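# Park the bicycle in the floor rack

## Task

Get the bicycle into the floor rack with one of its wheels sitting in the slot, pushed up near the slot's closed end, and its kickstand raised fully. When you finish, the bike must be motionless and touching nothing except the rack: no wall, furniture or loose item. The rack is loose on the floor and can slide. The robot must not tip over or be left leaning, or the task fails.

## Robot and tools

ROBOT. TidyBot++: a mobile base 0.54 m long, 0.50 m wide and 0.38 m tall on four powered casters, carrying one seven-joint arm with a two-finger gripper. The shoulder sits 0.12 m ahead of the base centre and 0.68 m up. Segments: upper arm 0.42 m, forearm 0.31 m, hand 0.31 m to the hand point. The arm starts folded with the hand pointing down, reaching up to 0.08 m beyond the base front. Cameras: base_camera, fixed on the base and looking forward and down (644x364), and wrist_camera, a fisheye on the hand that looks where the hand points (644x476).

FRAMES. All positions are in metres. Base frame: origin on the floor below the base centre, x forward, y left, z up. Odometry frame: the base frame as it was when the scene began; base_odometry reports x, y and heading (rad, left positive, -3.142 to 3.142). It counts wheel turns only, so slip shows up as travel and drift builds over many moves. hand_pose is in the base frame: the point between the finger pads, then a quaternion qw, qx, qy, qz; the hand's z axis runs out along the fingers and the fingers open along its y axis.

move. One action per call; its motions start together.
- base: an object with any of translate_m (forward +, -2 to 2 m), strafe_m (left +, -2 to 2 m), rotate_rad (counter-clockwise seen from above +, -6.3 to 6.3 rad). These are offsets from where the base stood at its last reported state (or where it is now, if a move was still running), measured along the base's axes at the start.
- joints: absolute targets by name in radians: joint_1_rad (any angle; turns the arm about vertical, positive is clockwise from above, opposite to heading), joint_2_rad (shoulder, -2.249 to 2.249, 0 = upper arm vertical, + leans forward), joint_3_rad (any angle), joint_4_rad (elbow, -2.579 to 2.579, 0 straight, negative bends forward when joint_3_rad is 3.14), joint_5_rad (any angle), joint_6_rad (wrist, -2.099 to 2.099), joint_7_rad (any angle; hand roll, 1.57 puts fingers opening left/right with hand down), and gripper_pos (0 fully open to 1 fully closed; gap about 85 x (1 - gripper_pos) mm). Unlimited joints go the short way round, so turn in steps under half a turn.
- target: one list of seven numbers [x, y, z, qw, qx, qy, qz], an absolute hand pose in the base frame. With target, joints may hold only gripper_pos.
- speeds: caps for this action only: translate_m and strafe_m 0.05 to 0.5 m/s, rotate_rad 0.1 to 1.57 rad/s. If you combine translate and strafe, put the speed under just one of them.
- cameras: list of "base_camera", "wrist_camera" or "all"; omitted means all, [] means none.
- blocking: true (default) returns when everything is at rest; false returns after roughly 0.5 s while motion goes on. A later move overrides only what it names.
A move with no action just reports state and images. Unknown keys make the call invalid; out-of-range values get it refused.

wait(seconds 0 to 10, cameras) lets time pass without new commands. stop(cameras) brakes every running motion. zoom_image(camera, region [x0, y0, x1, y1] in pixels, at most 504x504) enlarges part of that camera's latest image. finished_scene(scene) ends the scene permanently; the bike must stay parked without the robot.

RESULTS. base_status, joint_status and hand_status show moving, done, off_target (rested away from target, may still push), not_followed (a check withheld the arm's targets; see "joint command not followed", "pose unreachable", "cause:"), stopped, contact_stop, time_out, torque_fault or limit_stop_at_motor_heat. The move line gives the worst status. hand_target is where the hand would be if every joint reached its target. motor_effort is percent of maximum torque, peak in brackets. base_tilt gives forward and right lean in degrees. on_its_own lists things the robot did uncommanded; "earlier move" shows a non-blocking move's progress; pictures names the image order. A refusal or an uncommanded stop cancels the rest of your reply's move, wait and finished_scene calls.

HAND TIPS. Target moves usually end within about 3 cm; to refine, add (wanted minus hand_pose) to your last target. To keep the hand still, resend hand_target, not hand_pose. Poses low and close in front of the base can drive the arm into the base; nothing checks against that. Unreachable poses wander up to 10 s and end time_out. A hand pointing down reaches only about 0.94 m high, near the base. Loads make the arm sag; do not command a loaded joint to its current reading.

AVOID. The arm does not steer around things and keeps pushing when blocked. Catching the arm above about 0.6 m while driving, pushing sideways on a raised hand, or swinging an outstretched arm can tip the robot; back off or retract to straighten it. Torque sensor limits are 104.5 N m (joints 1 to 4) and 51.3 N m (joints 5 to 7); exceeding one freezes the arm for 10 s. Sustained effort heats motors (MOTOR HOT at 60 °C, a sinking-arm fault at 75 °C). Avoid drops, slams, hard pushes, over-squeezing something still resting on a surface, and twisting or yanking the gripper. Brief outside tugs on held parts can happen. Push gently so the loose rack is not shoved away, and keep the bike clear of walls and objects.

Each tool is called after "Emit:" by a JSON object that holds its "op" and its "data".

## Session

Emit:
{"op": "move", "data": {"joints": {"joint_6_rad": 0.25}}}

Emit:
{"op": "move", "data": {"base": {"rotate_rad": 1.2}}}

Emit:
{"op": "move", "data": {"base": {"rotate_rad": 1.2}}}

Emit:
{"op": "move", "data": {"base": {"rotate_rad": 1.2}}}

Emit:
{"op": "move", "data": {"base": {"rotate_rad": 1.2}}}

Scene clock: 1.73 s.
Motor temperatures (°C): [25 27 23 27 34 37 31]
move: done
base_odometry: x=+0.000 y=+0.000 heading=+0.000
base_tilt: forward=+0.2 right=+0.0
base_status: not commanded
joint_positions: joint_1_rad=+0.011 joint_2_rad=-0.348 joint_3_rad=+3.156 joint_4_rad=-2.502 joint_5_rad=-0.048 joint_6_rad=+0.180 joint_7_rad=+1.581 gripper_pos=+0.000
joint_status: all done
motor_effort: joint_1_rad=+1(1) joint_2_rad=-5(6) joint_3_rad=+0(1) joint_4_rad=+20(20) joint_5_rad=+1(2) joint_6_rad=+8(8) joint_7_rad=+1(1)
hand_pose: x=+0.5241 y=-0.0117 z=+0.7820 quat_wxyz=(-0.002, +0.834, -0.029, +0.551) (m; base frame)
hand_target: x=+0.5311 y=-0.0130 z=+0.8008 quat_wxyz=(-0.001, +0.815, -0.030, +0.579) (m; base frame)
hand_status: not commanded
pictures: base_camera, wrist_camera
camera_calibration:
wrist_camera: T_world_to_cam=[[-0.0144109, -0.995918, -0.0891055, 0.0756154], [-0.405201, 0.0872862, -0.910051, 0.974754], [0.914114, 0.0229909, -0.404805, -0.0276615], [0, 0, 0, 1]] pos_world=[0.421347, -0.00913996, 0.882616]

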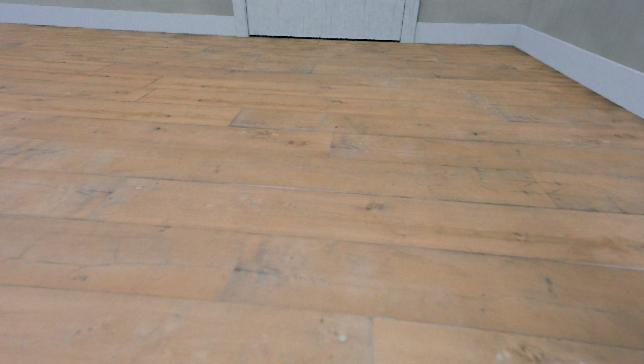

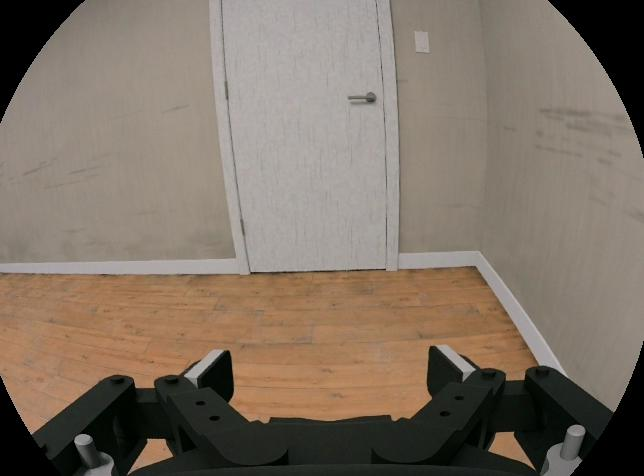

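Scene clock: 3.80 s.
Motor temperatures (°C): [25 27 23 27 34 37 31]
move: done
base_odometry: x=+0.000 y=+0.000 heading=+1.199
base_tilt: forward=+0.2 right=-0.1
base_status: done
joint_positions: joint_1_rad=+0.011 joint_2_rad=-0.348 joint_3_rad=+3.156 joint_4_rad=-2.502 joint_5_rad=-0.048 joint_6_rad=+0.181 joint_7_rad=+1.581 gripper_pos=+0.000
joint_status: not commanded
motor_effort: joint_1_rad=+1(2) joint_2_rad=-5(6) joint_3_rad=+0(1) joint_4_rad=+19(20) joint_5_rad=+2(2) joint_6_rad=+7(8) joint_7_rad=+1(1)
hand_pose: x=+0.5242 y=-0.0117 z=+0.7823 quat_wxyz=(-0.002, +0.834, -0.029, +0.551) (m; base frame)
hand_target: x=+0.5311 y=-0.0130 z=+0.8008 quat_wxyz=(-0.001, +0.815, -0.030, +0.579) (m; base frame)
hand_status: not commanded
pictures: base_camera, wrist_camera
camera_calibration:
wrist_camera: T_world_to_cam=[[-0.0143438, -0.995922, -0.0890748, 0.075575], [-0.404426, 0.0872505, -0.910399, 0.974884], [0.914458, 0.0229655, -0.404028, -0.0284458], [0, 0, 0, 1]] pos_world=[0.421365, -0.00913899, 0.882773]

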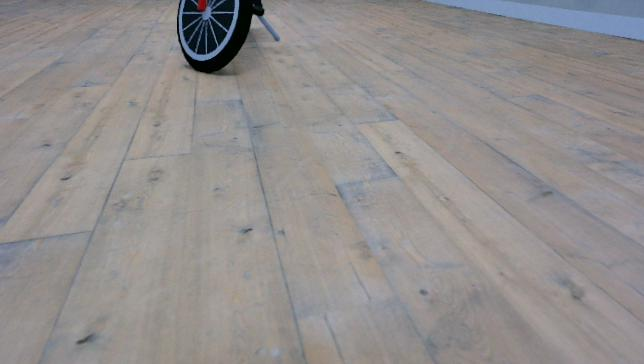

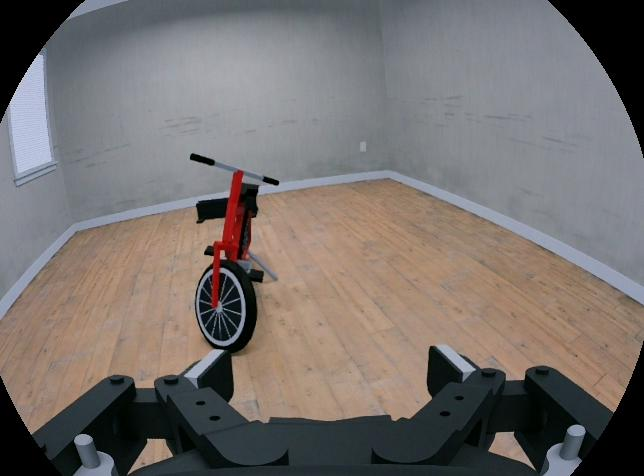

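Scene clock: 5.83 s.
Motor temperatures (°C): [25 27 23 27 34 38 31]
move: done
base_odometry: x=+0.000 y=+0.000 heading=+2.398
base_tilt: forward=+0.2 right=+0.0
base_status: done
joint_positions: joint_1_rad=+0.011 joint_2_rad=-0.348 joint_3_rad=+3.156 joint_4_rad=-2.502 joint_5_rad=-0.048 joint_6_rad=+0.181 joint_7_rad=+1.581 gripper_pos=+0.000
joint_status: not commanded
motor_effort: joint_1_rad=+1(2) joint_2_rad=-5(6) joint_3_rad=+0(2) joint_4_rad=+19(20) joint_5_rad=+0(2) joint_6_rad=+8(8) joint_7_rad=+1(1)
hand_pose: x=+0.5242 y=-0.0117 z=+0.7824 quat_wxyz=(-0.002, +0.834, -0.029, +0.552) (m; base frame)
hand_target: x=+0.5311 y=-0.0130 z=+0.8008 quat_wxyz=(-0.001, +0.815, -0.030, +0.579) (m; base frame)
hand_status: not commanded
pictures: base_camera, wrist_camera
camera_calibration:
wrist_camera: T_world_to_cam=[[-0.0143011, -0.995923, -0.0890638, 0.0755584], [-0.404151, 0.08723, -0.910523, 0.97493], [0.914581, 0.0229737, -0.403751, -0.0287259], [0, 0, 0, 1]] pos_world=[0.421372, -0.00913293, 0.882829]

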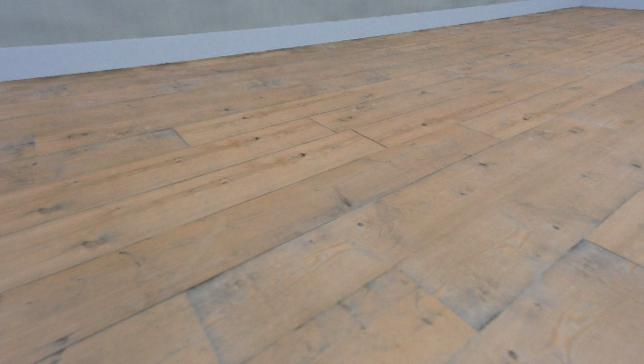

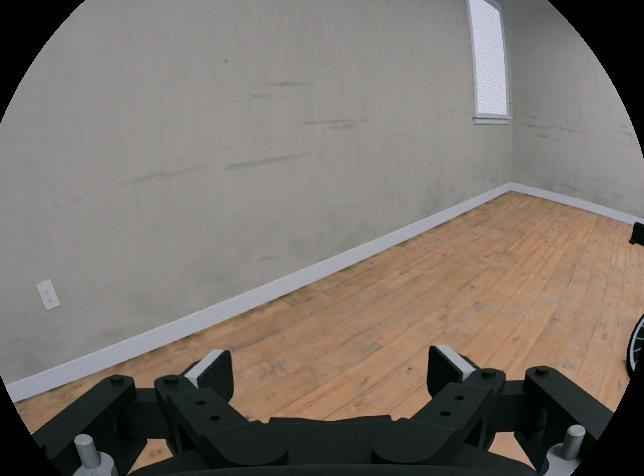

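Scene clock: 7.87 s.
Motor temperatures (°C): [25 27 23 27 34 38 31]
move: done
base_odometry: x=+0.000 y=+0.000 heading=-2.685
base_tilt: forward=+0.2 right=+0.0
base_status: done
joint_positions: joint_1_rad=+0.011 joint_2_rad=-0.348 joint_3_rad=+3.156 joint_4_rad=-2.502 joint_5_rad=-0.048 joint_6_rad=+0.181 joint_7_rad=+1.581 gripper_pos=+0.000
joint_status: not commanded
motor_effort: joint_1_rad=+1(2) joint_2_rad=-5(6) joint_3_rad=+1(1) joint_4_rad=+19(20) joint_5_rad=+1(2) joint_6_rad=+8(8) joint_7_rad=+1(1)
hand_pose: x=+0.5242 y=-0.0117 z=+0.7825 quat_wxyz=(-0.002, +0.834, -0.029, +0.552) (m; base frame)
hand_target: x=+0.5311 y=-0.0130 z=+0.8008 quat_wxyz=(-0.001, +0.815, -0.030, +0.579) (m; base frame)
hand_status: not commanded
pictures: base_camera, wrist_camera
camera_calibration:
wrist_camera: T_world_to_cam=[[-0.0142903, -0.995924, -0.089055, 0.0755479], [-0.403929, 0.0872232, -0.910623, 0.974967], [0.914679, 0.0229588, -0.403529, -0.02895], [0, 0, 0, 1]] pos_world=[0.421377, -0.00913519, 0.882873]

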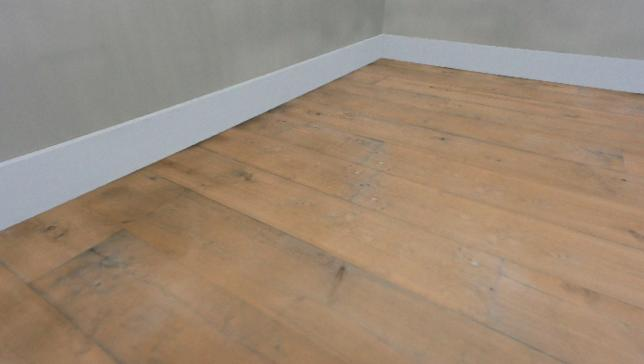

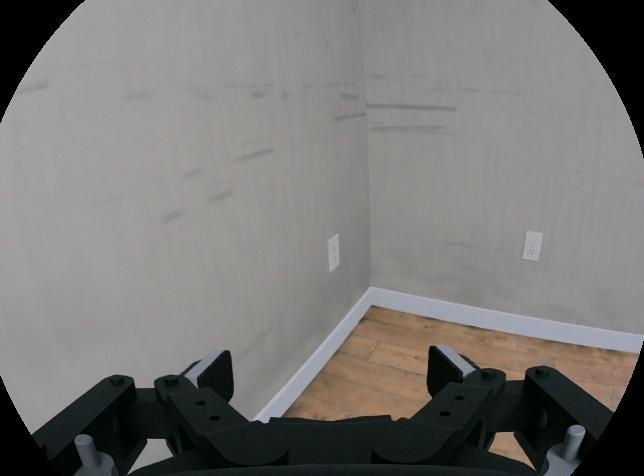

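Scene clock: 9.90 s.
Motor temperatures (°C): [25 27 23 27 34 38 31]
move: done
base_odometry: x=+0.000 y=+0.000 heading=-1.486
base_tilt: forward=+0.3 right=+0.0
base_status: done
joint_positions: joint_1_rad=+0.011 joint_2_rad=-0.348 joint_3_rad=+3.156 joint_4_rad=-2.502 joint_5_rad=-0.048 joint_6_rad=+0.182 joint_7_rad=+1.581 gripper_pos=+0.000
joint_status: not commanded
motor_effort: joint_1_rad=+1(2) joint_2_rad=-5(6) joint_3_rad=+0(2) joint_4_rad=+19(20) joint_5_rad=+1(2) joint_6_rad=+7(8) joint_7_rad=+1(1)
hand_pose: x=+0.5243 y=-0.0117 z=+0.7825 quat_wxyz=(-0.002, +0.833, -0.029, +0.552) (m; base frame)
hand_target: x=+0.5311 y=-0.0130 z=+0.8008 quat_wxyz=(-0.001, +0.815, -0.030, +0.579) (m; base frame)
hand_status: not commanded
pictures: base_camera, wrist_camera
camera_calibration:
wrist_camera: T_world_to_cam=[[-0.0142529, -0.995925, -0.0890484, 0.0755365], [-0.403765, 0.0872062, -0.910697, 0.974995], [0.914752, 0.0229745, -0.403362, -0.029118], [0, 0, 0, 1]] pos_world=[0.421381, -0.00912799, 0.882907]

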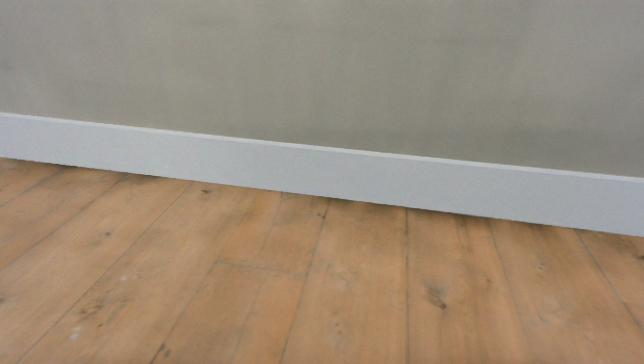

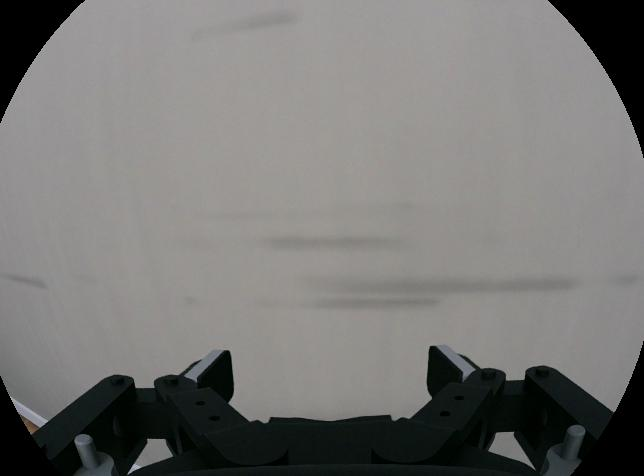

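Emit:
{"op": "move", "data": {}}

Scene clock: 10.83 s.
Motor temperatures (°C): [25 27 23 27 34 38 31]
base_odometry: x=+0.000 y=+0.000 heading=-1.486
base_tilt: forward=+0.2 right=+0.0
base_status: done
joint_positions: joint_1_rad=+0.011 joint_2_rad=-0.348 joint_3_rad=+3.156 joint_4_rad=-2.502 joint_5_rad=-0.048 joint_6_rad=+0.182 joint_7_rad=+1.581 gripper_pos=+0.000
joint_status: not commanded
motor_effort: joint_1_rad=+1(2) joint_2_rad=-5(6) joint_3_rad=+0(2) joint_4_rad=+19(20) joint_5_rad=+2(2) joint_6_rad=+8(8) joint_7_rad=+1(1)
hand_pose: x=+0.5243 y=-0.0117 z=+0.7825 quat_wxyz=(-0.002, +0.833, -0.029, +0.552) (m; base frame)
hand_target: x=+0.5311 y=-0.0130 z=+0.8008 quat_wxyz=(-0.001, +0.815, -0.030, +0.579) (m; base frame)
hand_status: not commanded
pictures: base_camera, wrist_camera
camera_calibration:
wrist_camera: T_world_to_cam=[[-0.0142529, -0.995925, -0.0890484, 0.0755365], [-0.403765, 0.0872062, -0.910697, 0.974995], [0.914752, 0.0229745, -0.403362, -0.029118], [0, 0, 0, 1]] pos_world=[0.421381, -0.00912799, 0.882907]

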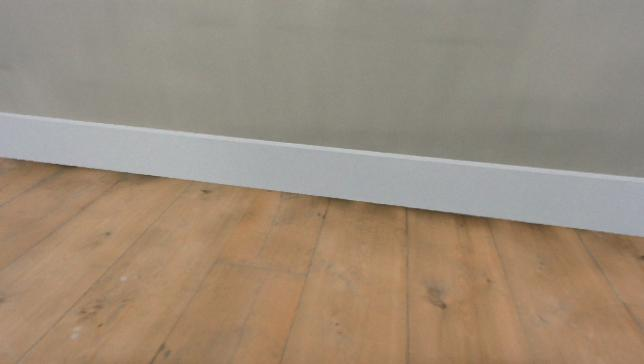

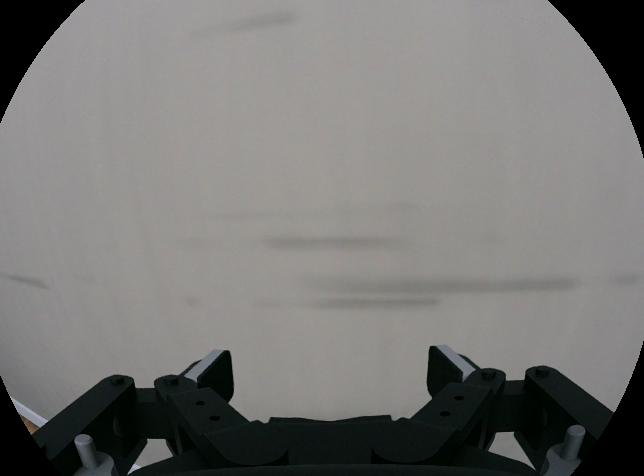

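Emit:
{"op": "move", "data": {"base": {"rotate_rad": 2.9}}}

Emit:
{"op": "zoom_image", "data": {"camera": "wrist_camera", "region": [150, 100, 500, 350]}}

Scene clock: 14.10 s.
Motor temperatures (°C): [25 27 23 27 34 38 31]
move: done
base_odometry: x=+0.000 y=+0.000 heading=+1.413
base_tilt: forward=+0.2 right=+0.0
base_status: done
joint_positions: joint_1_rad=+0.011 joint_2_rad=-0.348 joint_3_rad=+3.156 joint_4_rad=-2.502 joint_5_rad=-0.048 joint_6_rad=+0.182 joint_7_rad=+1.581 gripper_pos=+0.000
joint_status: not commanded
motor_effort: joint_1_rad=+1(2) joint_2_rad=-5(6) joint_3_rad=+0(2) joint_4_rad=+19(20) joint_5_rad=+1(2) joint_6_rad=+8(8) joint_7_rad=+1(1)
hand_pose: x=+0.5243 y=-0.0117 z=+0.7826 quat_wxyz=(-0.002, +0.833, -0.029, +0.552) (m; base frame)
hand_target: x=+0.5311 y=-0.0130 z=+0.8008 quat_wxyz=(-0.001, +0.815, -0.030, +0.579) (m; base frame)
hand_status: not commanded
pictures: base_camera, wrist_camera
camera_calibration:
wrist_camera: T_world_to_cam=[[-0.014234, -0.995927, -0.089033, 0.0755181], [-0.403376, 0.0871943, -0.910871, 0.97506], [0.914924, 0.0229484, -0.402974, -0.0295103], [0, 0, 0, 1]] pos_world=[0.42139, -0.00913195, 0.882985]

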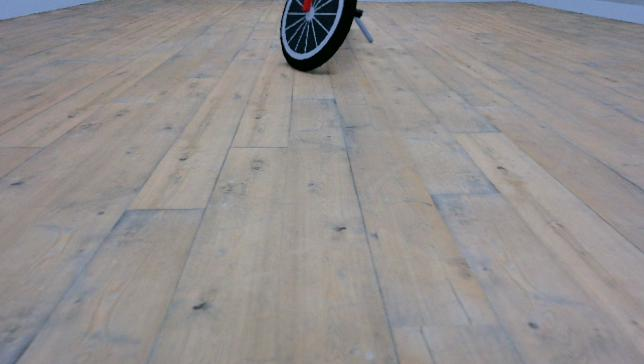

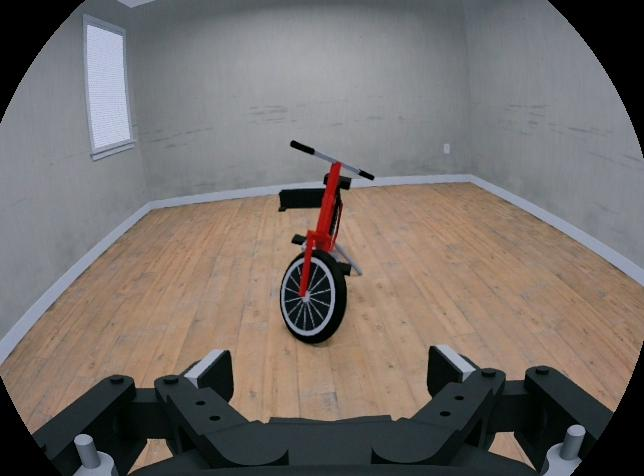

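Scaled by 1.440.

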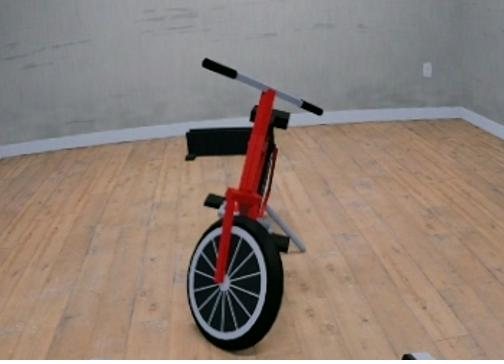

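Emit:
{"op": "move", "data": {"base": {"translate_m": 0.8, "strafe_m": 0.85}}}

Emit:
{"op": "move", "data": {"base": {"translate_m": 1.5, "strafe_m": 0.1, "rotate_rad": -0.7}}}

Scene clock: 18.97 s.
Motor temperatures (°C): [25 27 23 27 34 38 31]
move: done
base_odometry: x=-0.714 y=+0.924 heading=+1.413
base_tilt: forward=+0.2 right=-0.1
base_status: done
joint_positions: joint_1_rad=+0.011 joint_2_rad=-0.349 joint_3_rad=+3.156 joint_4_rad=-2.502 joint_5_rad=-0.048 joint_6_rad=+0.183 joint_7_rad=+1.581 gripper_pos=+0.000
joint_status: not commanded
motor_effort: joint_1_rad=+1(2) joint_2_rad=-5(9) joint_3_rad=+0(2) joint_4_rad=+20(20) joint_5_rad=+1(2) joint_6_rad=+8(9) joint_7_rad=+1(1)
hand_pose: x=+0.5244 y=-0.0117 z=+0.7830 quat_wxyz=(-0.002, +0.833, -0.029, +0.552) (m; base frame)
hand_target: x=+0.5311 y=-0.0130 z=+0.8008 quat_wxyz=(-0.001, +0.815, -0.030, +0.579) (m; base frame)
hand_status: not commanded
pictures: base_camera, wrist_camera
camera_calibration:
wrist_camera: T_world_to_cam=[[-0.0141646, -0.995931, -0.0889964, 0.0754711], [-0.40219, 0.0871626, -0.911398, 0.975259], [0.915447, 0.0228839, -0.401788, -0.0306407], [0, 0, 0, 1]] pos_world=[0.421358, -0.00914096, 0.883255]

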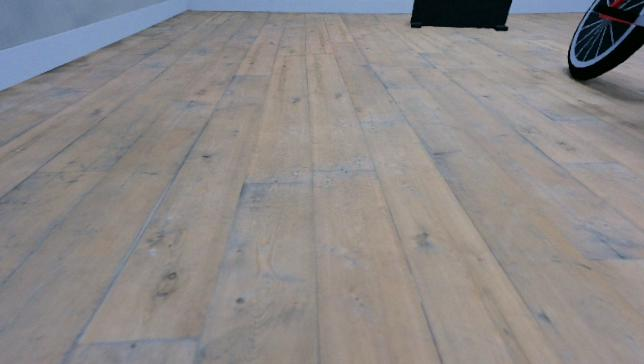

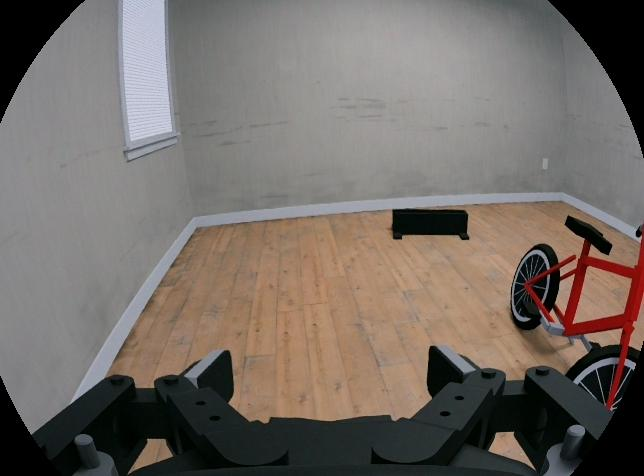

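Scene clock: 23.50 s.
Motor temperatures (°C): [25 27 23 27 34 38 31]
move: done
base_odometry: x=-0.578 y=+2.421 heading=+0.713
base_tilt: forward=+0.2 right=+0.0
base_status: done
joint_positions: joint_1_rad=+0.011 joint_2_rad=-0.349 joint_3_rad=+3.156 joint_4_rad=-2.502 joint_5_rad=-0.048 joint_6_rad=+0.183 joint_7_rad=+1.581 gripper_pos=+0.000
joint_status: not commanded
motor_effort: joint_1_rad=+1(2) joint_2_rad=-5(7) joint_3_rad=+0(1) joint_4_rad=+19(20) joint_5_rad=+1(2) joint_6_rad=+8(9) joint_7_rad=+1(1)
hand_pose: x=+0.5244 y=-0.0117 z=+0.7831 quat_wxyz=(-0.002, +0.833, -0.029, +0.553) (m; base frame)
hand_target: x=+0.5311 y=-0.0130 z=+0.8008 quat_wxyz=(-0.001, +0.815, -0.030, +0.579) (m; base frame)
hand_status: not commanded
pictures: base_camera, wrist_camera
camera_calibration:
wrist_camera: T_world_to_cam=[[-0.0141778, -0.995932, -0.0889878, 0.0754635], [-0.401911, 0.087167, -0.91152, 0.975305], [0.915569, 0.0228418, -0.401512, -0.0309045], [0, 0, 0, 1]] pos_world=[0.421351, -0.00915197, 0.883317]

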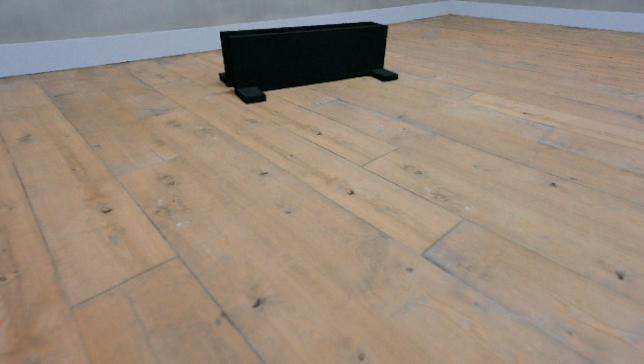

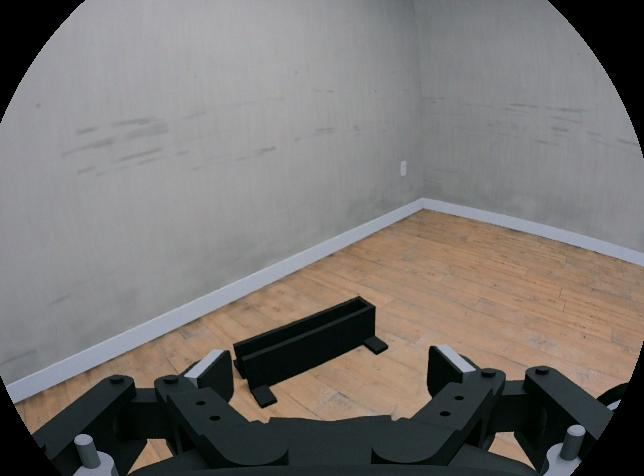

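Emit:
{"op": "zoom_image", "data": {"camera": "wrist_camera", "region": [210, 270, 420, 420]}}

Emit:
{"op": "zoom_image", "data": {"camera": "base_camera", "region": [190, 10, 430, 120]}}

Scaled by 2.400.

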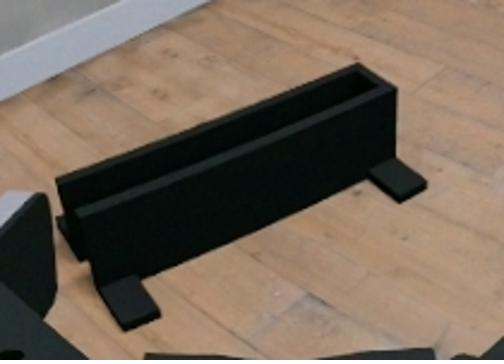

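Scaled by 2.100.

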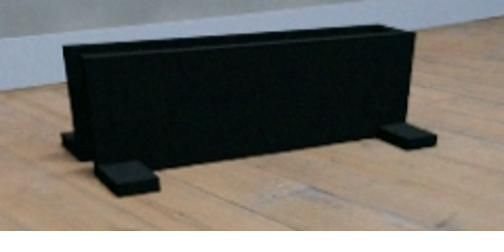

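Emit:
{"op": "move", "data": {"base": {"translate_m": 0.767, "strafe_m": -0.30, "rotate_rad": 0.53}, "joints": {"joint_6_rad": -0.847, "joint_7_rad": 0.0, "gripper_pos": 0.35}}}

Scene clock: 28.27 s.
Motor temperatures (°C): [25 27 23 27 34 38 31]
move: done
base_odometry: x=+0.199 y=+2.696 heading=+1.244
base_tilt: forward=+0.2 right=+0.0
base_status: done
joint_positions: joint_1_rad=+0.011 joint_2_rad=-0.349 joint_3_rad=+3.156 joint_4_rad=-2.503 joint_5_rad=-0.048 joint_6_rad=-0.783 joint_7_rad=+0.038 gripper_pos=+0.350
joint_status: all done
motor_effort: joint_1_rad=+1(2) joint_2_rad=-1(6) joint_3_rad=+0(2) joint_4_rad=+15(20) joint_5_rad=+1(2) joint_6_rad=+2(9) joint_7_rad=+1(2)
hand_pose: x=+0.3014 y=+0.0078 z=+0.5997 quat_wxyz=(-0.085, +0.697, -0.709, +0.060) (m; base frame)
hand_target: x=+0.2806 y=+0.0089 z=+0.5954 quat_wxyz=(-0.063, +0.686, -0.724, +0.034) (m; base frame)
hand_status: not commanded
pictures: base_camera, wrist_camera
camera_calibration:
wrist_camera: T_world_to_cam=[[-0.965906, 0.0590745, -0.252064, 0.451841], [0.0448869, 0.997086, 0.0616746, -0.00858507], [0.254973, 0.0482575, -0.965743, 0.636456], [0, 0, 0, 1]] pos_world=[0.274543, -0.048846, 0.729076]

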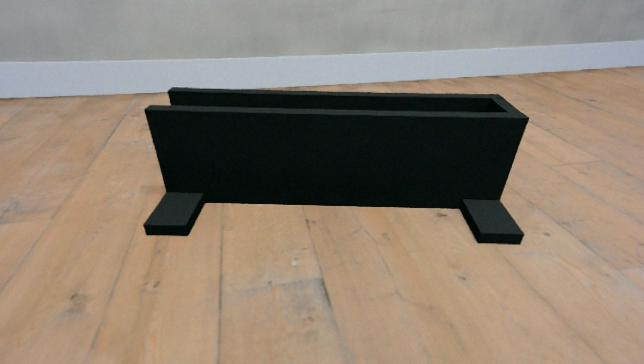

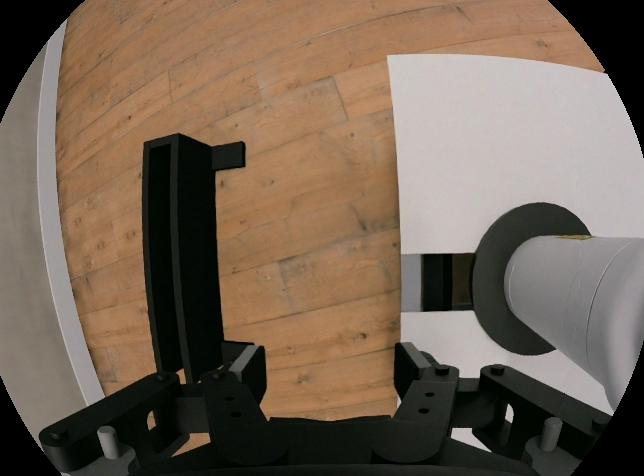

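Emit:
{"op": "move", "data": {"target": [0.69, -0.02, 0.30, 0, 0.7071, -0.7071, 0]}}

Emit:
{"op": "zoom_image", "data": {"camera": "wrist_camera", "region": [80, 200, 560, 476]}}

Scene clock: 31.27 s.
Motor temperatures (°C): [25 27 23 27 34 38 31]
move: off_target
base_odometry: x=+0.199 y=+2.696 heading=+1.244
base_tilt: forward=+0.2 right=+0.0
base_status: not commanded
joint_positions: joint_1_rad=-0.117 joint_2_rad=+1.126 joint_3_rad=+3.434 joint_4_rad=-1.384 joint_5_rad=-0.412 joint_6_rad=-0.766 joint_7_rad=+0.325 gripper_pos=+0.350
joint_status: not commanded
motor_effort: joint_1_rad=+1(1) joint_2_rad=-43(45) joint_3_rad=+3(4) joint_4_rad=+10(17) joint_5_rad=+1(2) joint_6_rad=-1(2) joint_7_rad=+1(1)
hand_pose: x=+0.6651 y=-0.0156 z=+0.3071 quat_wxyz=(+0.018, +0.703, -0.711, -0.032) (m; base frame)
hand_target: x=+0.6900 y=-0.0200 z=+0.3000 quat_wxyz=(+0.000, +0.707, -0.707, +0.000) (m; base frame)
hand_status: off_target (0.026 m and 4.3 deg from the pose sent, 0.492 m and 12.0 deg at the start)
pictures: base_camera, wrist_camera
camera_calibration:
wrist_camera: T_world_to_cam=[[-0.9986, 0.0485605, 0.0209653, 0.668498], [0.0492669, 0.998186, 0.034604, 0.021863], [-0.0192469, 0.0355885, -0.999181, 0.454762], [0, 0, 0, 1]] pos_world=[0.675238, -0.0704702, 0.439617]

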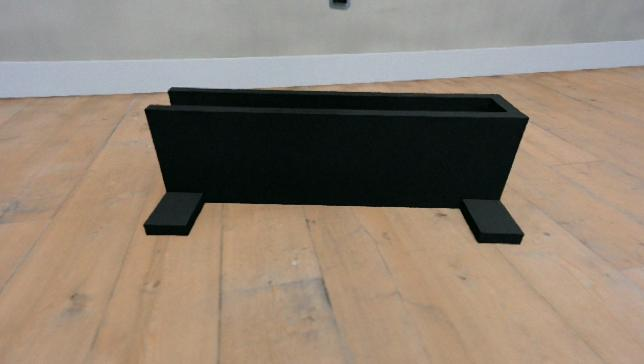

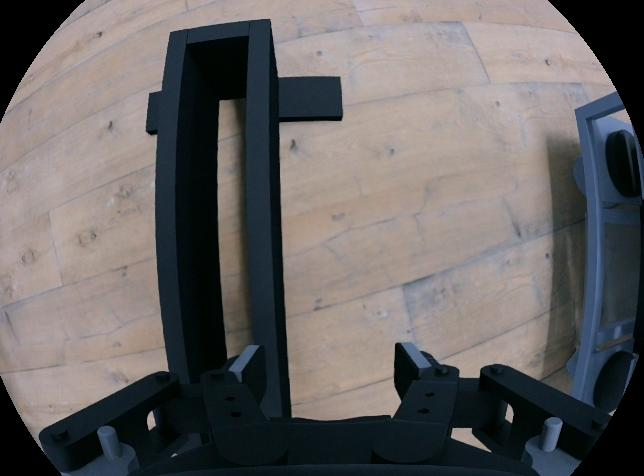

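Scaled by 1.050.

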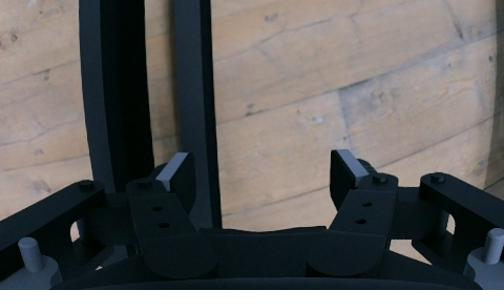

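Emit:
{"op": "move", "data": {"target": [0.735, -0.022, 0.20, 0, 0.7071, -0.7071, 0]}}

Emit:
{"op": "zoom_image", "data": {"camera": "wrist_camera", "region": [80, 200, 560, 476]}}

Scene clock: 33.10 s.
Motor temperatures (°C): [25 27 23 27 34 38 31]
move: off_target
base_odometry: x=+0.199 y=+2.696 heading=+1.244
base_tilt: forward=+0.3 right=-0.1
base_status: not commanded
joint_positions: joint_1_rad=-0.105 joint_2_rad=+1.396 joint_3_rad=+3.434 joint_4_rad=-1.066 joint_5_rad=-0.413 joint_6_rad=-0.766 joint_7_rad=+0.322 gripper_pos=+0.350
joint_status: not commanded
motor_effort: joint_1_rad=+1(1) joint_2_rad=-47(49) joint_3_rad=+3(4) joint_4_rad=+10(11) joint_5_rad=+2(2) joint_6_rad=+0(1) joint_7_rad=+1(1)
hand_pose: x=+0.7240 y=-0.0165 z=+0.2073 quat_wxyz=(+0.014, +0.727, -0.686, -0.010) (m; base frame)
hand_target: x=+0.7350 y=-0.0220 z=+0.2000 quat_wxyz=(+0.000, +0.707, -0.707, +0.000) (m; base frame)
hand_status: off_target (0.014 m and 3.9 deg from the pose sent, 0.128 m and 4.3 deg at the start)
pictures: base_camera, wrist_camera
camera_calibration:
wrist_camera: T_world_to_cam=[[-0.999616, -0.0219452, -0.0169069, 0.736922], [-0.0221384, 0.999691, 0.0113269, 0.0798669], [0.0166531, 0.0116968, -0.999793, 0.329985], [0, 0, 0, 1]] pos_world=[0.732912, -0.0675301, 0.341471]

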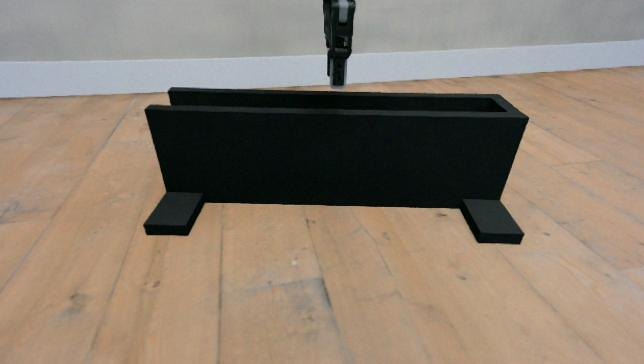

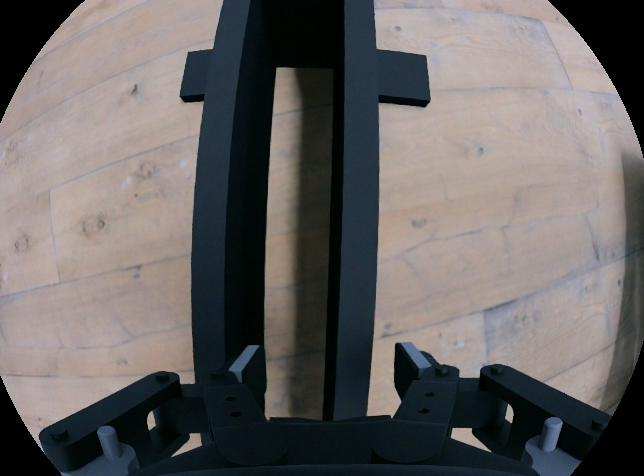

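Scaled by 1.050.

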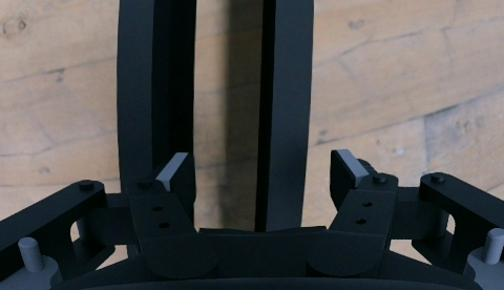

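Emit:
{"op": "move", "data": {"target": [0.727, -0.022, 0.12, 0, 0.7071, -0.7071, 0]}}

Emit:
{"op": "zoom_image", "data": {"camera": "wrist_camera", "region": [80, 200, 560, 476]}}

Scene clock: 34.60 s.
Motor temperatures (°C): [25 27 23 27 34 38 31]
move: off_target
base_odometry: x=+0.199 y=+2.696 heading=+1.244
base_tilt: forward=+0.2 right=-0.1
base_status: not commanded
joint_positions: joint_1_rad=-0.094 joint_2_rad=+1.495 joint_3_rad=+3.434 joint_4_rad=-0.952 joint_5_rad=-0.413 joint_6_rad=-0.746 joint_7_rad=+0.318 gripper_pos=+0.350
joint_status: not commanded
motor_effort: joint_1_rad=+2(3) joint_2_rad=-34(47) joint_3_rad=+3(3) joint_4_rad=+10(12) joint_5_rad=+1(2) joint_6_rad=+5(11) joint_7_rad=+1(1)
hand_pose: x=+0.7427 y=-0.0195 z=+0.1683 quat_wxyz=(+0.007, +0.734, -0.680, +0.004) (m; base frame)
hand_target: x=+0.7270 y=-0.0220 z=+0.1200 quat_wxyz=(+0.000, +0.707, -0.707, +0.000) (m; base frame)
hand_status: off_target (0.051 m and 4.5 deg from the pose sent, 0.088 m and 3.9 deg at the start)
pictures: base_camera, wrist_camera
camera_calibration:
wrist_camera: T_world_to_cam=[[-0.998059, -0.0402638, -0.0475184, 0.758557], [-0.0404196, 0.99918, 0.00232146, 0.0987844], [0.0473859, 0.00423763, -0.998868, 0.267532], [0, 0, 0, 1]] pos_world=[0.7484, -0.0692947, 0.303045]

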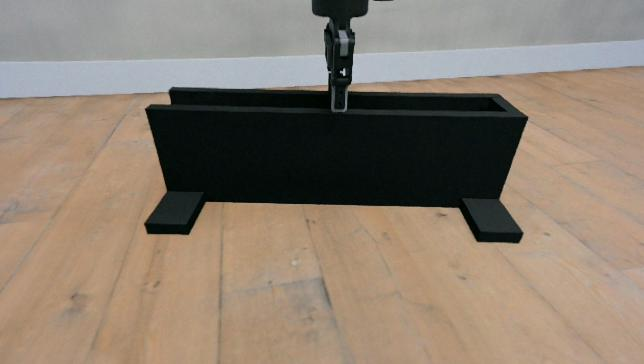

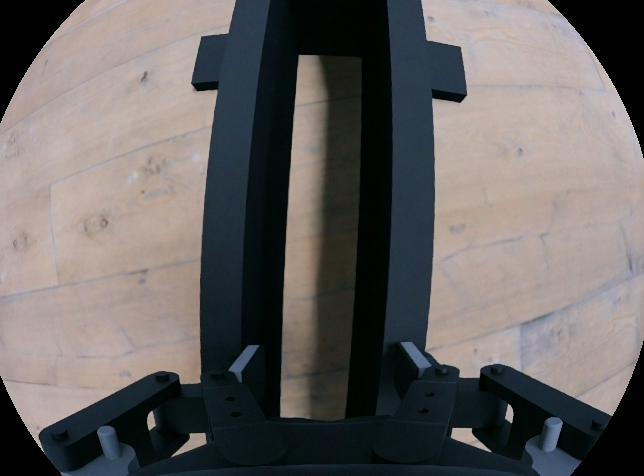

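Scaled by 1.050.

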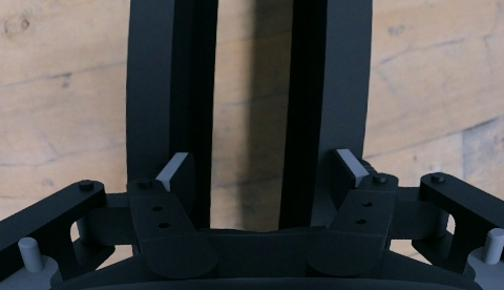

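Emit:
{"op": "move", "data": {"target": [0.715, -0.022, 0.21, 0, 0.7071, -0.7071, 0], "cameras": []}}

Emit:
{"op": "move", "data": {"target": [0.705, -0.022, 0.19, 0, 0.7071, -0.7071, 0]}}

Emit:
{"op": "zoom_image", "data": {"camera": "wrist_camera", "region": [80, 200, 560, 476]}}

Scene clock: 36.33 s.
Motor temperatures (°C): [25 27 23 27 34 38 31]
move: off_target
base_odometry: x=+0.199 y=+2.696 heading=+1.244
base_tilt: forward=+0.3 right=+0.0
base_status: not commanded
joint_positions: joint_1_rad=-0.094 joint_2_rad=+1.361 joint_3_rad=+3.433 joint_4_rad=-1.156 joint_5_rad=-0.422 joint_6_rad=-0.712 joint_7_rad=+0.318 gripper_pos=+0.350
joint_status: not commanded
motor_effort: joint_1_rad=+1(4) joint_2_rad=-46(49) joint_3_rad=+4(5) joint_4_rad=+9(12) joint_5_rad=+1(3) joint_6_rad=-1(8) joint_7_rad=+1(1)
hand_pose: x=+0.7075 y=-0.0306 z=+0.2114 quat_wxyz=(+0.017, +0.712, -0.702, -0.006) (m; base frame)
hand_target: x=+0.7150 y=-0.0220 z=+0.2100 quat_wxyz=(+0.000, +0.707, -0.707, +0.000) (m; base frame)
hand_status: off_target (0.011 m and 2.2 deg from the pose sent, 0.050 m and 4.5 deg at the start)
pictures: none
No camera images: "cameras" was empty.

Scene clock: 37.00 s.
Motor temperatures (°C): [25 27 23 27 34 38 31]
move: off_target
base_odometry: x=+0.199 y=+2.696 heading=+1.244
base_tilt: forward=+0.3 right=+0.0
base_status: not commanded
joint_positions: joint_1_rad=-0.094 joint_2_rad=+1.370 joint_3_rad=+3.433 joint_4_rad=-1.176 joint_5_rad=-0.442 joint_6_rad=-0.681 joint_7_rad=+0.328 gripper_pos=+0.350
joint_status: not commanded
motor_effort: joint_1_rad=+1(1) joint_2_rad=-45(47) joint_3_rad=+3(4) joint_4_rad=+10(11) joint_5_rad=+1(2) joint_6_rad=-1(1) joint_7_rad=+1(1)
hand_pose: x=+0.7033 y=-0.0314 z=+0.2030 quat_wxyz=(+0.014, +0.708, -0.706, -0.004) (m; base frame)
hand_target: x=+0.7050 y=-0.0220 z=+0.1900 quat_wxyz=(+0.000, +0.707, -0.707, +0.000) (m; base frame)
hand_status: off_target (0.016 m and 1.7 deg from the pose sent, 0.023 m and 2.2 deg at the start)
pictures: base_camera, wrist_camera
camera_calibration:
wrist_camera: T_world_to_cam=[[-0.99911, 0.033891, -0.0251012, 0.718844], [0.0338143, 0.999422, 0.00347366, 0.056559], [0.0252044, 0.00262179, -0.999679, 0.319885], [0, 0, 0, 1]] pos_world=[0.708229, -0.0817273, 0.33763]

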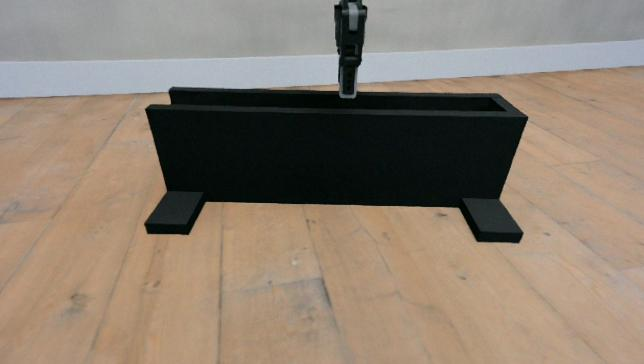

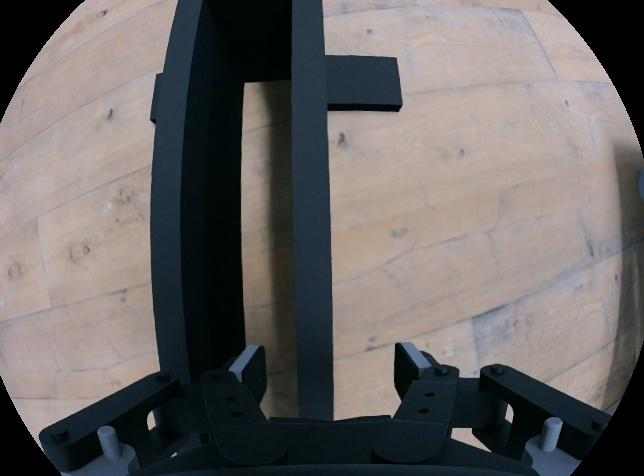

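Scaled by 1.050.

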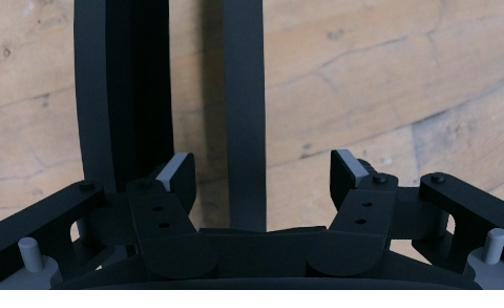

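Emit:
{"op": "move", "data": {"target": [0.707, -0.015, 0.155, 0, 0.7071, -0.7071, 0]}}

Emit:
{"op": "zoom_image", "data": {"camera": "wrist_camera", "region": [80, 200, 560, 476]}}

Scene clock: 38.10 s.
Motor temperatures (°C): [25 27 23 27 34 38 31]
move: off_target
base_odometry: x=+0.199 y=+2.696 heading=+1.244
base_tilt: forward=+0.3 right=+0.0
base_status: not commanded
joint_positions: joint_1_rad=-0.094 joint_2_rad=+1.448 joint_3_rad=+3.433 joint_4_rad=-1.129 joint_5_rad=-0.444 joint_6_rad=-0.675 joint_7_rad=+0.328 gripper_pos=+0.350
joint_status: not commanded
motor_effort: joint_1_rad=+1(1) joint_2_rad=-46(48) joint_3_rad=+4(4) joint_4_rad=+10(10) joint_5_rad=+1(2) joint_6_rad=+0(2) joint_7_rad=+1(1)
hand_pose: x=+0.6924 y=-0.0319 z=+0.1651 quat_wxyz=(+0.026, +0.712, -0.702, -0.012) (m; base frame)
hand_target: x=+0.7070 y=-0.0150 z=+0.1550 quat_wxyz=(+0.000, +0.707, -0.707, +0.000) (m; base frame)
hand_status: off_target (0.024 m and 3.4 deg from the pose sent, 0.051 m and 1.7 deg at the start)
pictures: base_camera, wrist_camera
camera_calibration:
wrist_camera: T_world_to_cam=[[-0.999755, 0.0220296, 0.00193181, 0.702639], [0.0220232, 0.999752, -0.00329165, 0.0668297], [-0.00200384, -0.0032483, -0.999993, 0.3009], [0, 0, 0, 1]] pos_world=[0.701598, -0.0813146, 0.29976]

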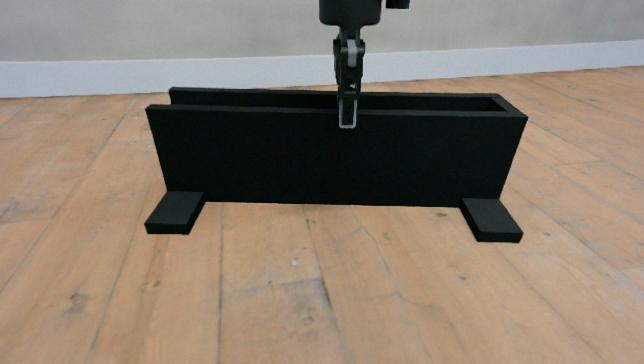

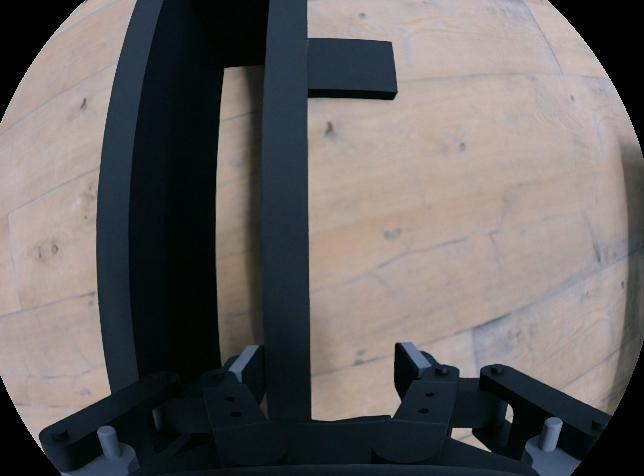

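Scaled by 1.050.

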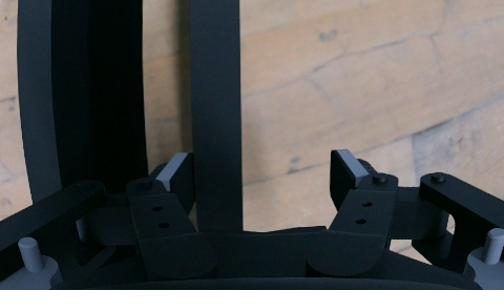

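Emit:
{"op": "move", "data": {"target": [0.725, 0.0, 0.125, 0, 0.7071, -0.7071, 0]}}

Scene clock: 39.53 s.
Motor temperatures (°C): [25 27 23 27 34 38 31]
move: off_target
base_odometry: x=+0.199 y=+2.696 heading=+1.244
base_tilt: forward=+0.3 right=+0.0
base_status: not commanded
joint_positions: joint_1_rad=-0.098 joint_2_rad=+1.536 joint_3_rad=+3.433 joint_4_rad=-0.983 joint_5_rad=-0.444 joint_6_rad=-0.675 joint_7_rad=+0.292 gripper_pos=+0.350
joint_status: not commanded
motor_effort: joint_1_rad=+1(1) joint_2_rad=-47(48) joint_3_rad=+3(4) joint_4_rad=+10(11) joint_5_rad=+1(2) joint_6_rad=-1(2) joint_7_rad=+1(1)
hand_pose: x=+0.7272 y=-0.0209 z=+0.1372 quat_wxyz=(+0.007, +0.715, -0.699, +0.007) (m; base frame)
hand_target: x=+0.7250 y=+0.0000 z=+0.1250 quat_wxyz=(+0.000, +0.707, -0.707, +0.000) (m; base frame)
hand_status: off_target (0.024 m and 1.7 deg from the pose sent, 0.061 m and 3.4 deg at the start)
pictures: base_camera, wrist_camera
camera_calibration:
wrist_camera: T_world_to_cam=[[-0.998615, 0.0125328, -0.0511012, 0.743503], [0.0126316, 0.999919, -0.00160914, 0.0616552], [0.0510769, -0.0022524, -0.998692, 0.234404], [0, 0, 0, 1]] pos_world=[0.729721, -0.0704405, 0.27219]

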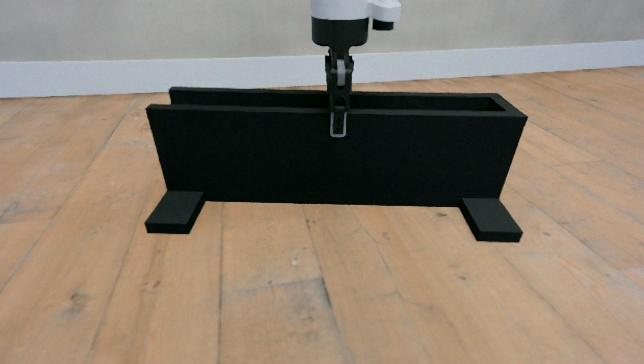

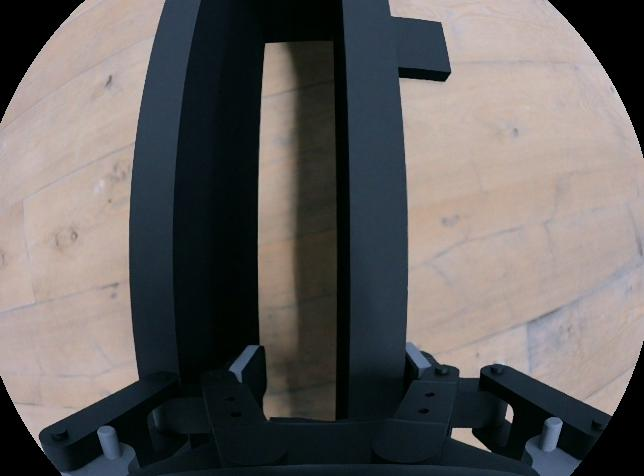

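Emit:
{"op": "move", "data": {"target": [0.712, 0.0, 0.115, 0, 0.7071, -0.7071, 0]}}

Emit:
{"op": "move", "data": {"joints": {"gripper_pos": 1.0}}}

Scene clock: 40.40 s.
Motor temperatures (°C): [25 27 23 27 34 38 31]
move: off_target
base_odometry: x=+0.199 y=+2.696 heading=+1.244
base_tilt: forward=+0.2 right=+0.0
base_status: not commanded
joint_positions: joint_1_rad=-0.102 joint_2_rad=+1.540 joint_3_rad=+3.433 joint_4_rad=-1.009 joint_5_rad=-0.447 joint_6_rad=-0.663 joint_7_rad=+0.292 gripper_pos=+0.350
joint_status: not commanded
motor_effort: joint_1_rad=+1(1) joint_2_rad=-47(48) joint_3_rad=+3(4) joint_4_rad=+10(10) joint_5_rad=+1(2) joint_6_rad=-1(1) joint_7_rad=+1(1)
hand_pose: x=+0.7139 y=-0.0220 z=+0.1301 quat_wxyz=(+0.015, +0.713, -0.701, +0.002) (m; base frame)
hand_target: x=+0.7120 y=+0.0000 z=+0.1150 quat_wxyz=(+0.000, +0.707, -0.707, +0.000) (m; base frame)
hand_status: off_target (0.027 m and 2.0 deg from the pose sent, 0.034 m and 1.7 deg at the start)
pictures: base_camera, wrist_camera
camera_calibration:
wrist_camera: T_world_to_cam=[[-0.999288, 0.0177946, -0.0332752, 0.728151], [0.0180128, 0.999818, -0.00626889, 0.0596377], [0.0331576, -0.0068638, -0.999427, 0.240753], [0, 0, 0, 1]] pos_world=[0.718576, -0.0709316, 0.265219]

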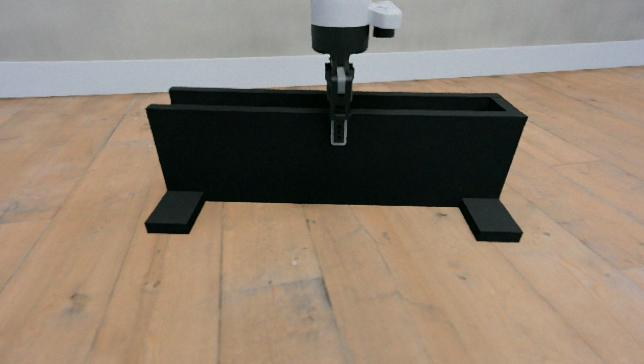

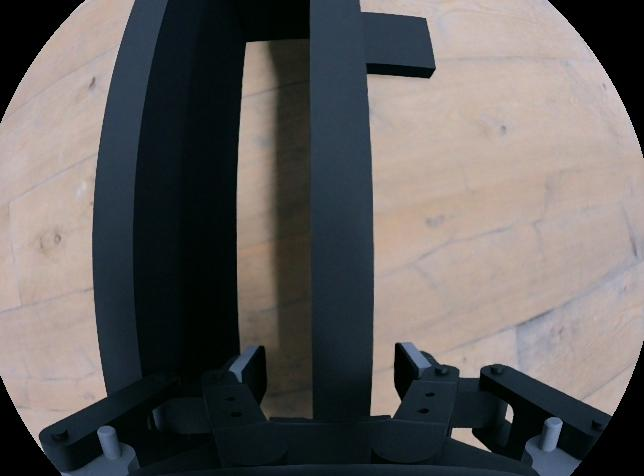

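Scene clock: 41.30 s.
Motor temperatures (°C): [25 28 23 27 34 38 31]
move: off_target
base_odometry: x=+0.199 y=+2.696 heading=+1.244
base_tilt: forward=+0.3 right=+0.0
base_status: not commanded
joint_positions: joint_1_rad=-0.102 joint_2_rad=+1.540 joint_3_rad=+3.433 joint_4_rad=-1.011 joint_5_rad=-0.447 joint_6_rad=-0.663 joint_7_rad=+0.292 gripper_pos=+0.809
joint_status: gripper_pos off_target (ended at +0.809, target +1.000)
motor_effort: joint_1_rad=+1(1) joint_2_rad=-44(48) joint_3_rad=+3(4) joint_4_rad=+9(12) joint_5_rad=+1(3) joint_6_rad=-1(2) joint_7_rad=+1(1)
hand_pose: x=+0.7135 y=-0.0221 z=+0.1302 quat_wxyz=(+0.015, +0.713, -0.701, +0.002) (m; base frame)
hand_target: x=+0.7120 y=+0.0000 z=+0.1150 quat_wxyz=(+0.000, +0.707, -0.707, +0.000) (m; base frame)
hand_status: not commanded
pictures: base_camera, wrist_camera
camera_calibration:
wrist_camera: T_world_to_cam=[[-0.999294, 0.0182596, -0.0328423, 0.727667], [0.0184832, 0.999808, -0.00651813, 0.0594837], [0.0327169, -0.00712056, -0.999439, 0.241173], [0, 0, 0, 1]] pos_world=[0.718163, -0.0710419, 0.265324]

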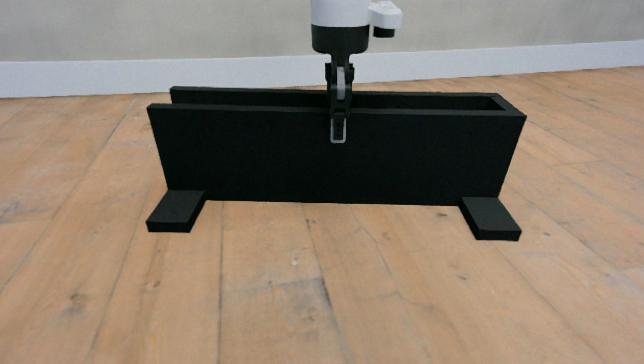

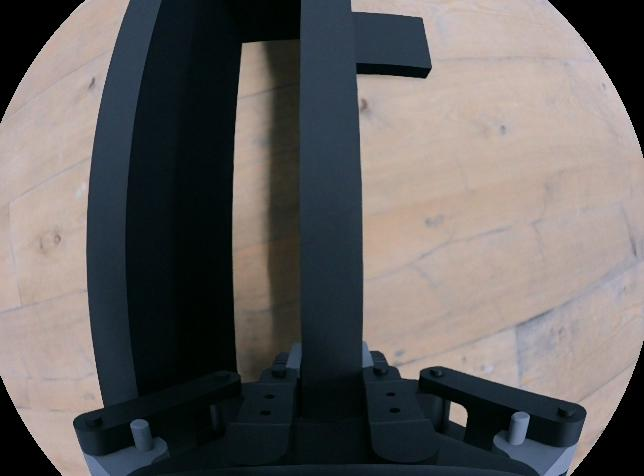

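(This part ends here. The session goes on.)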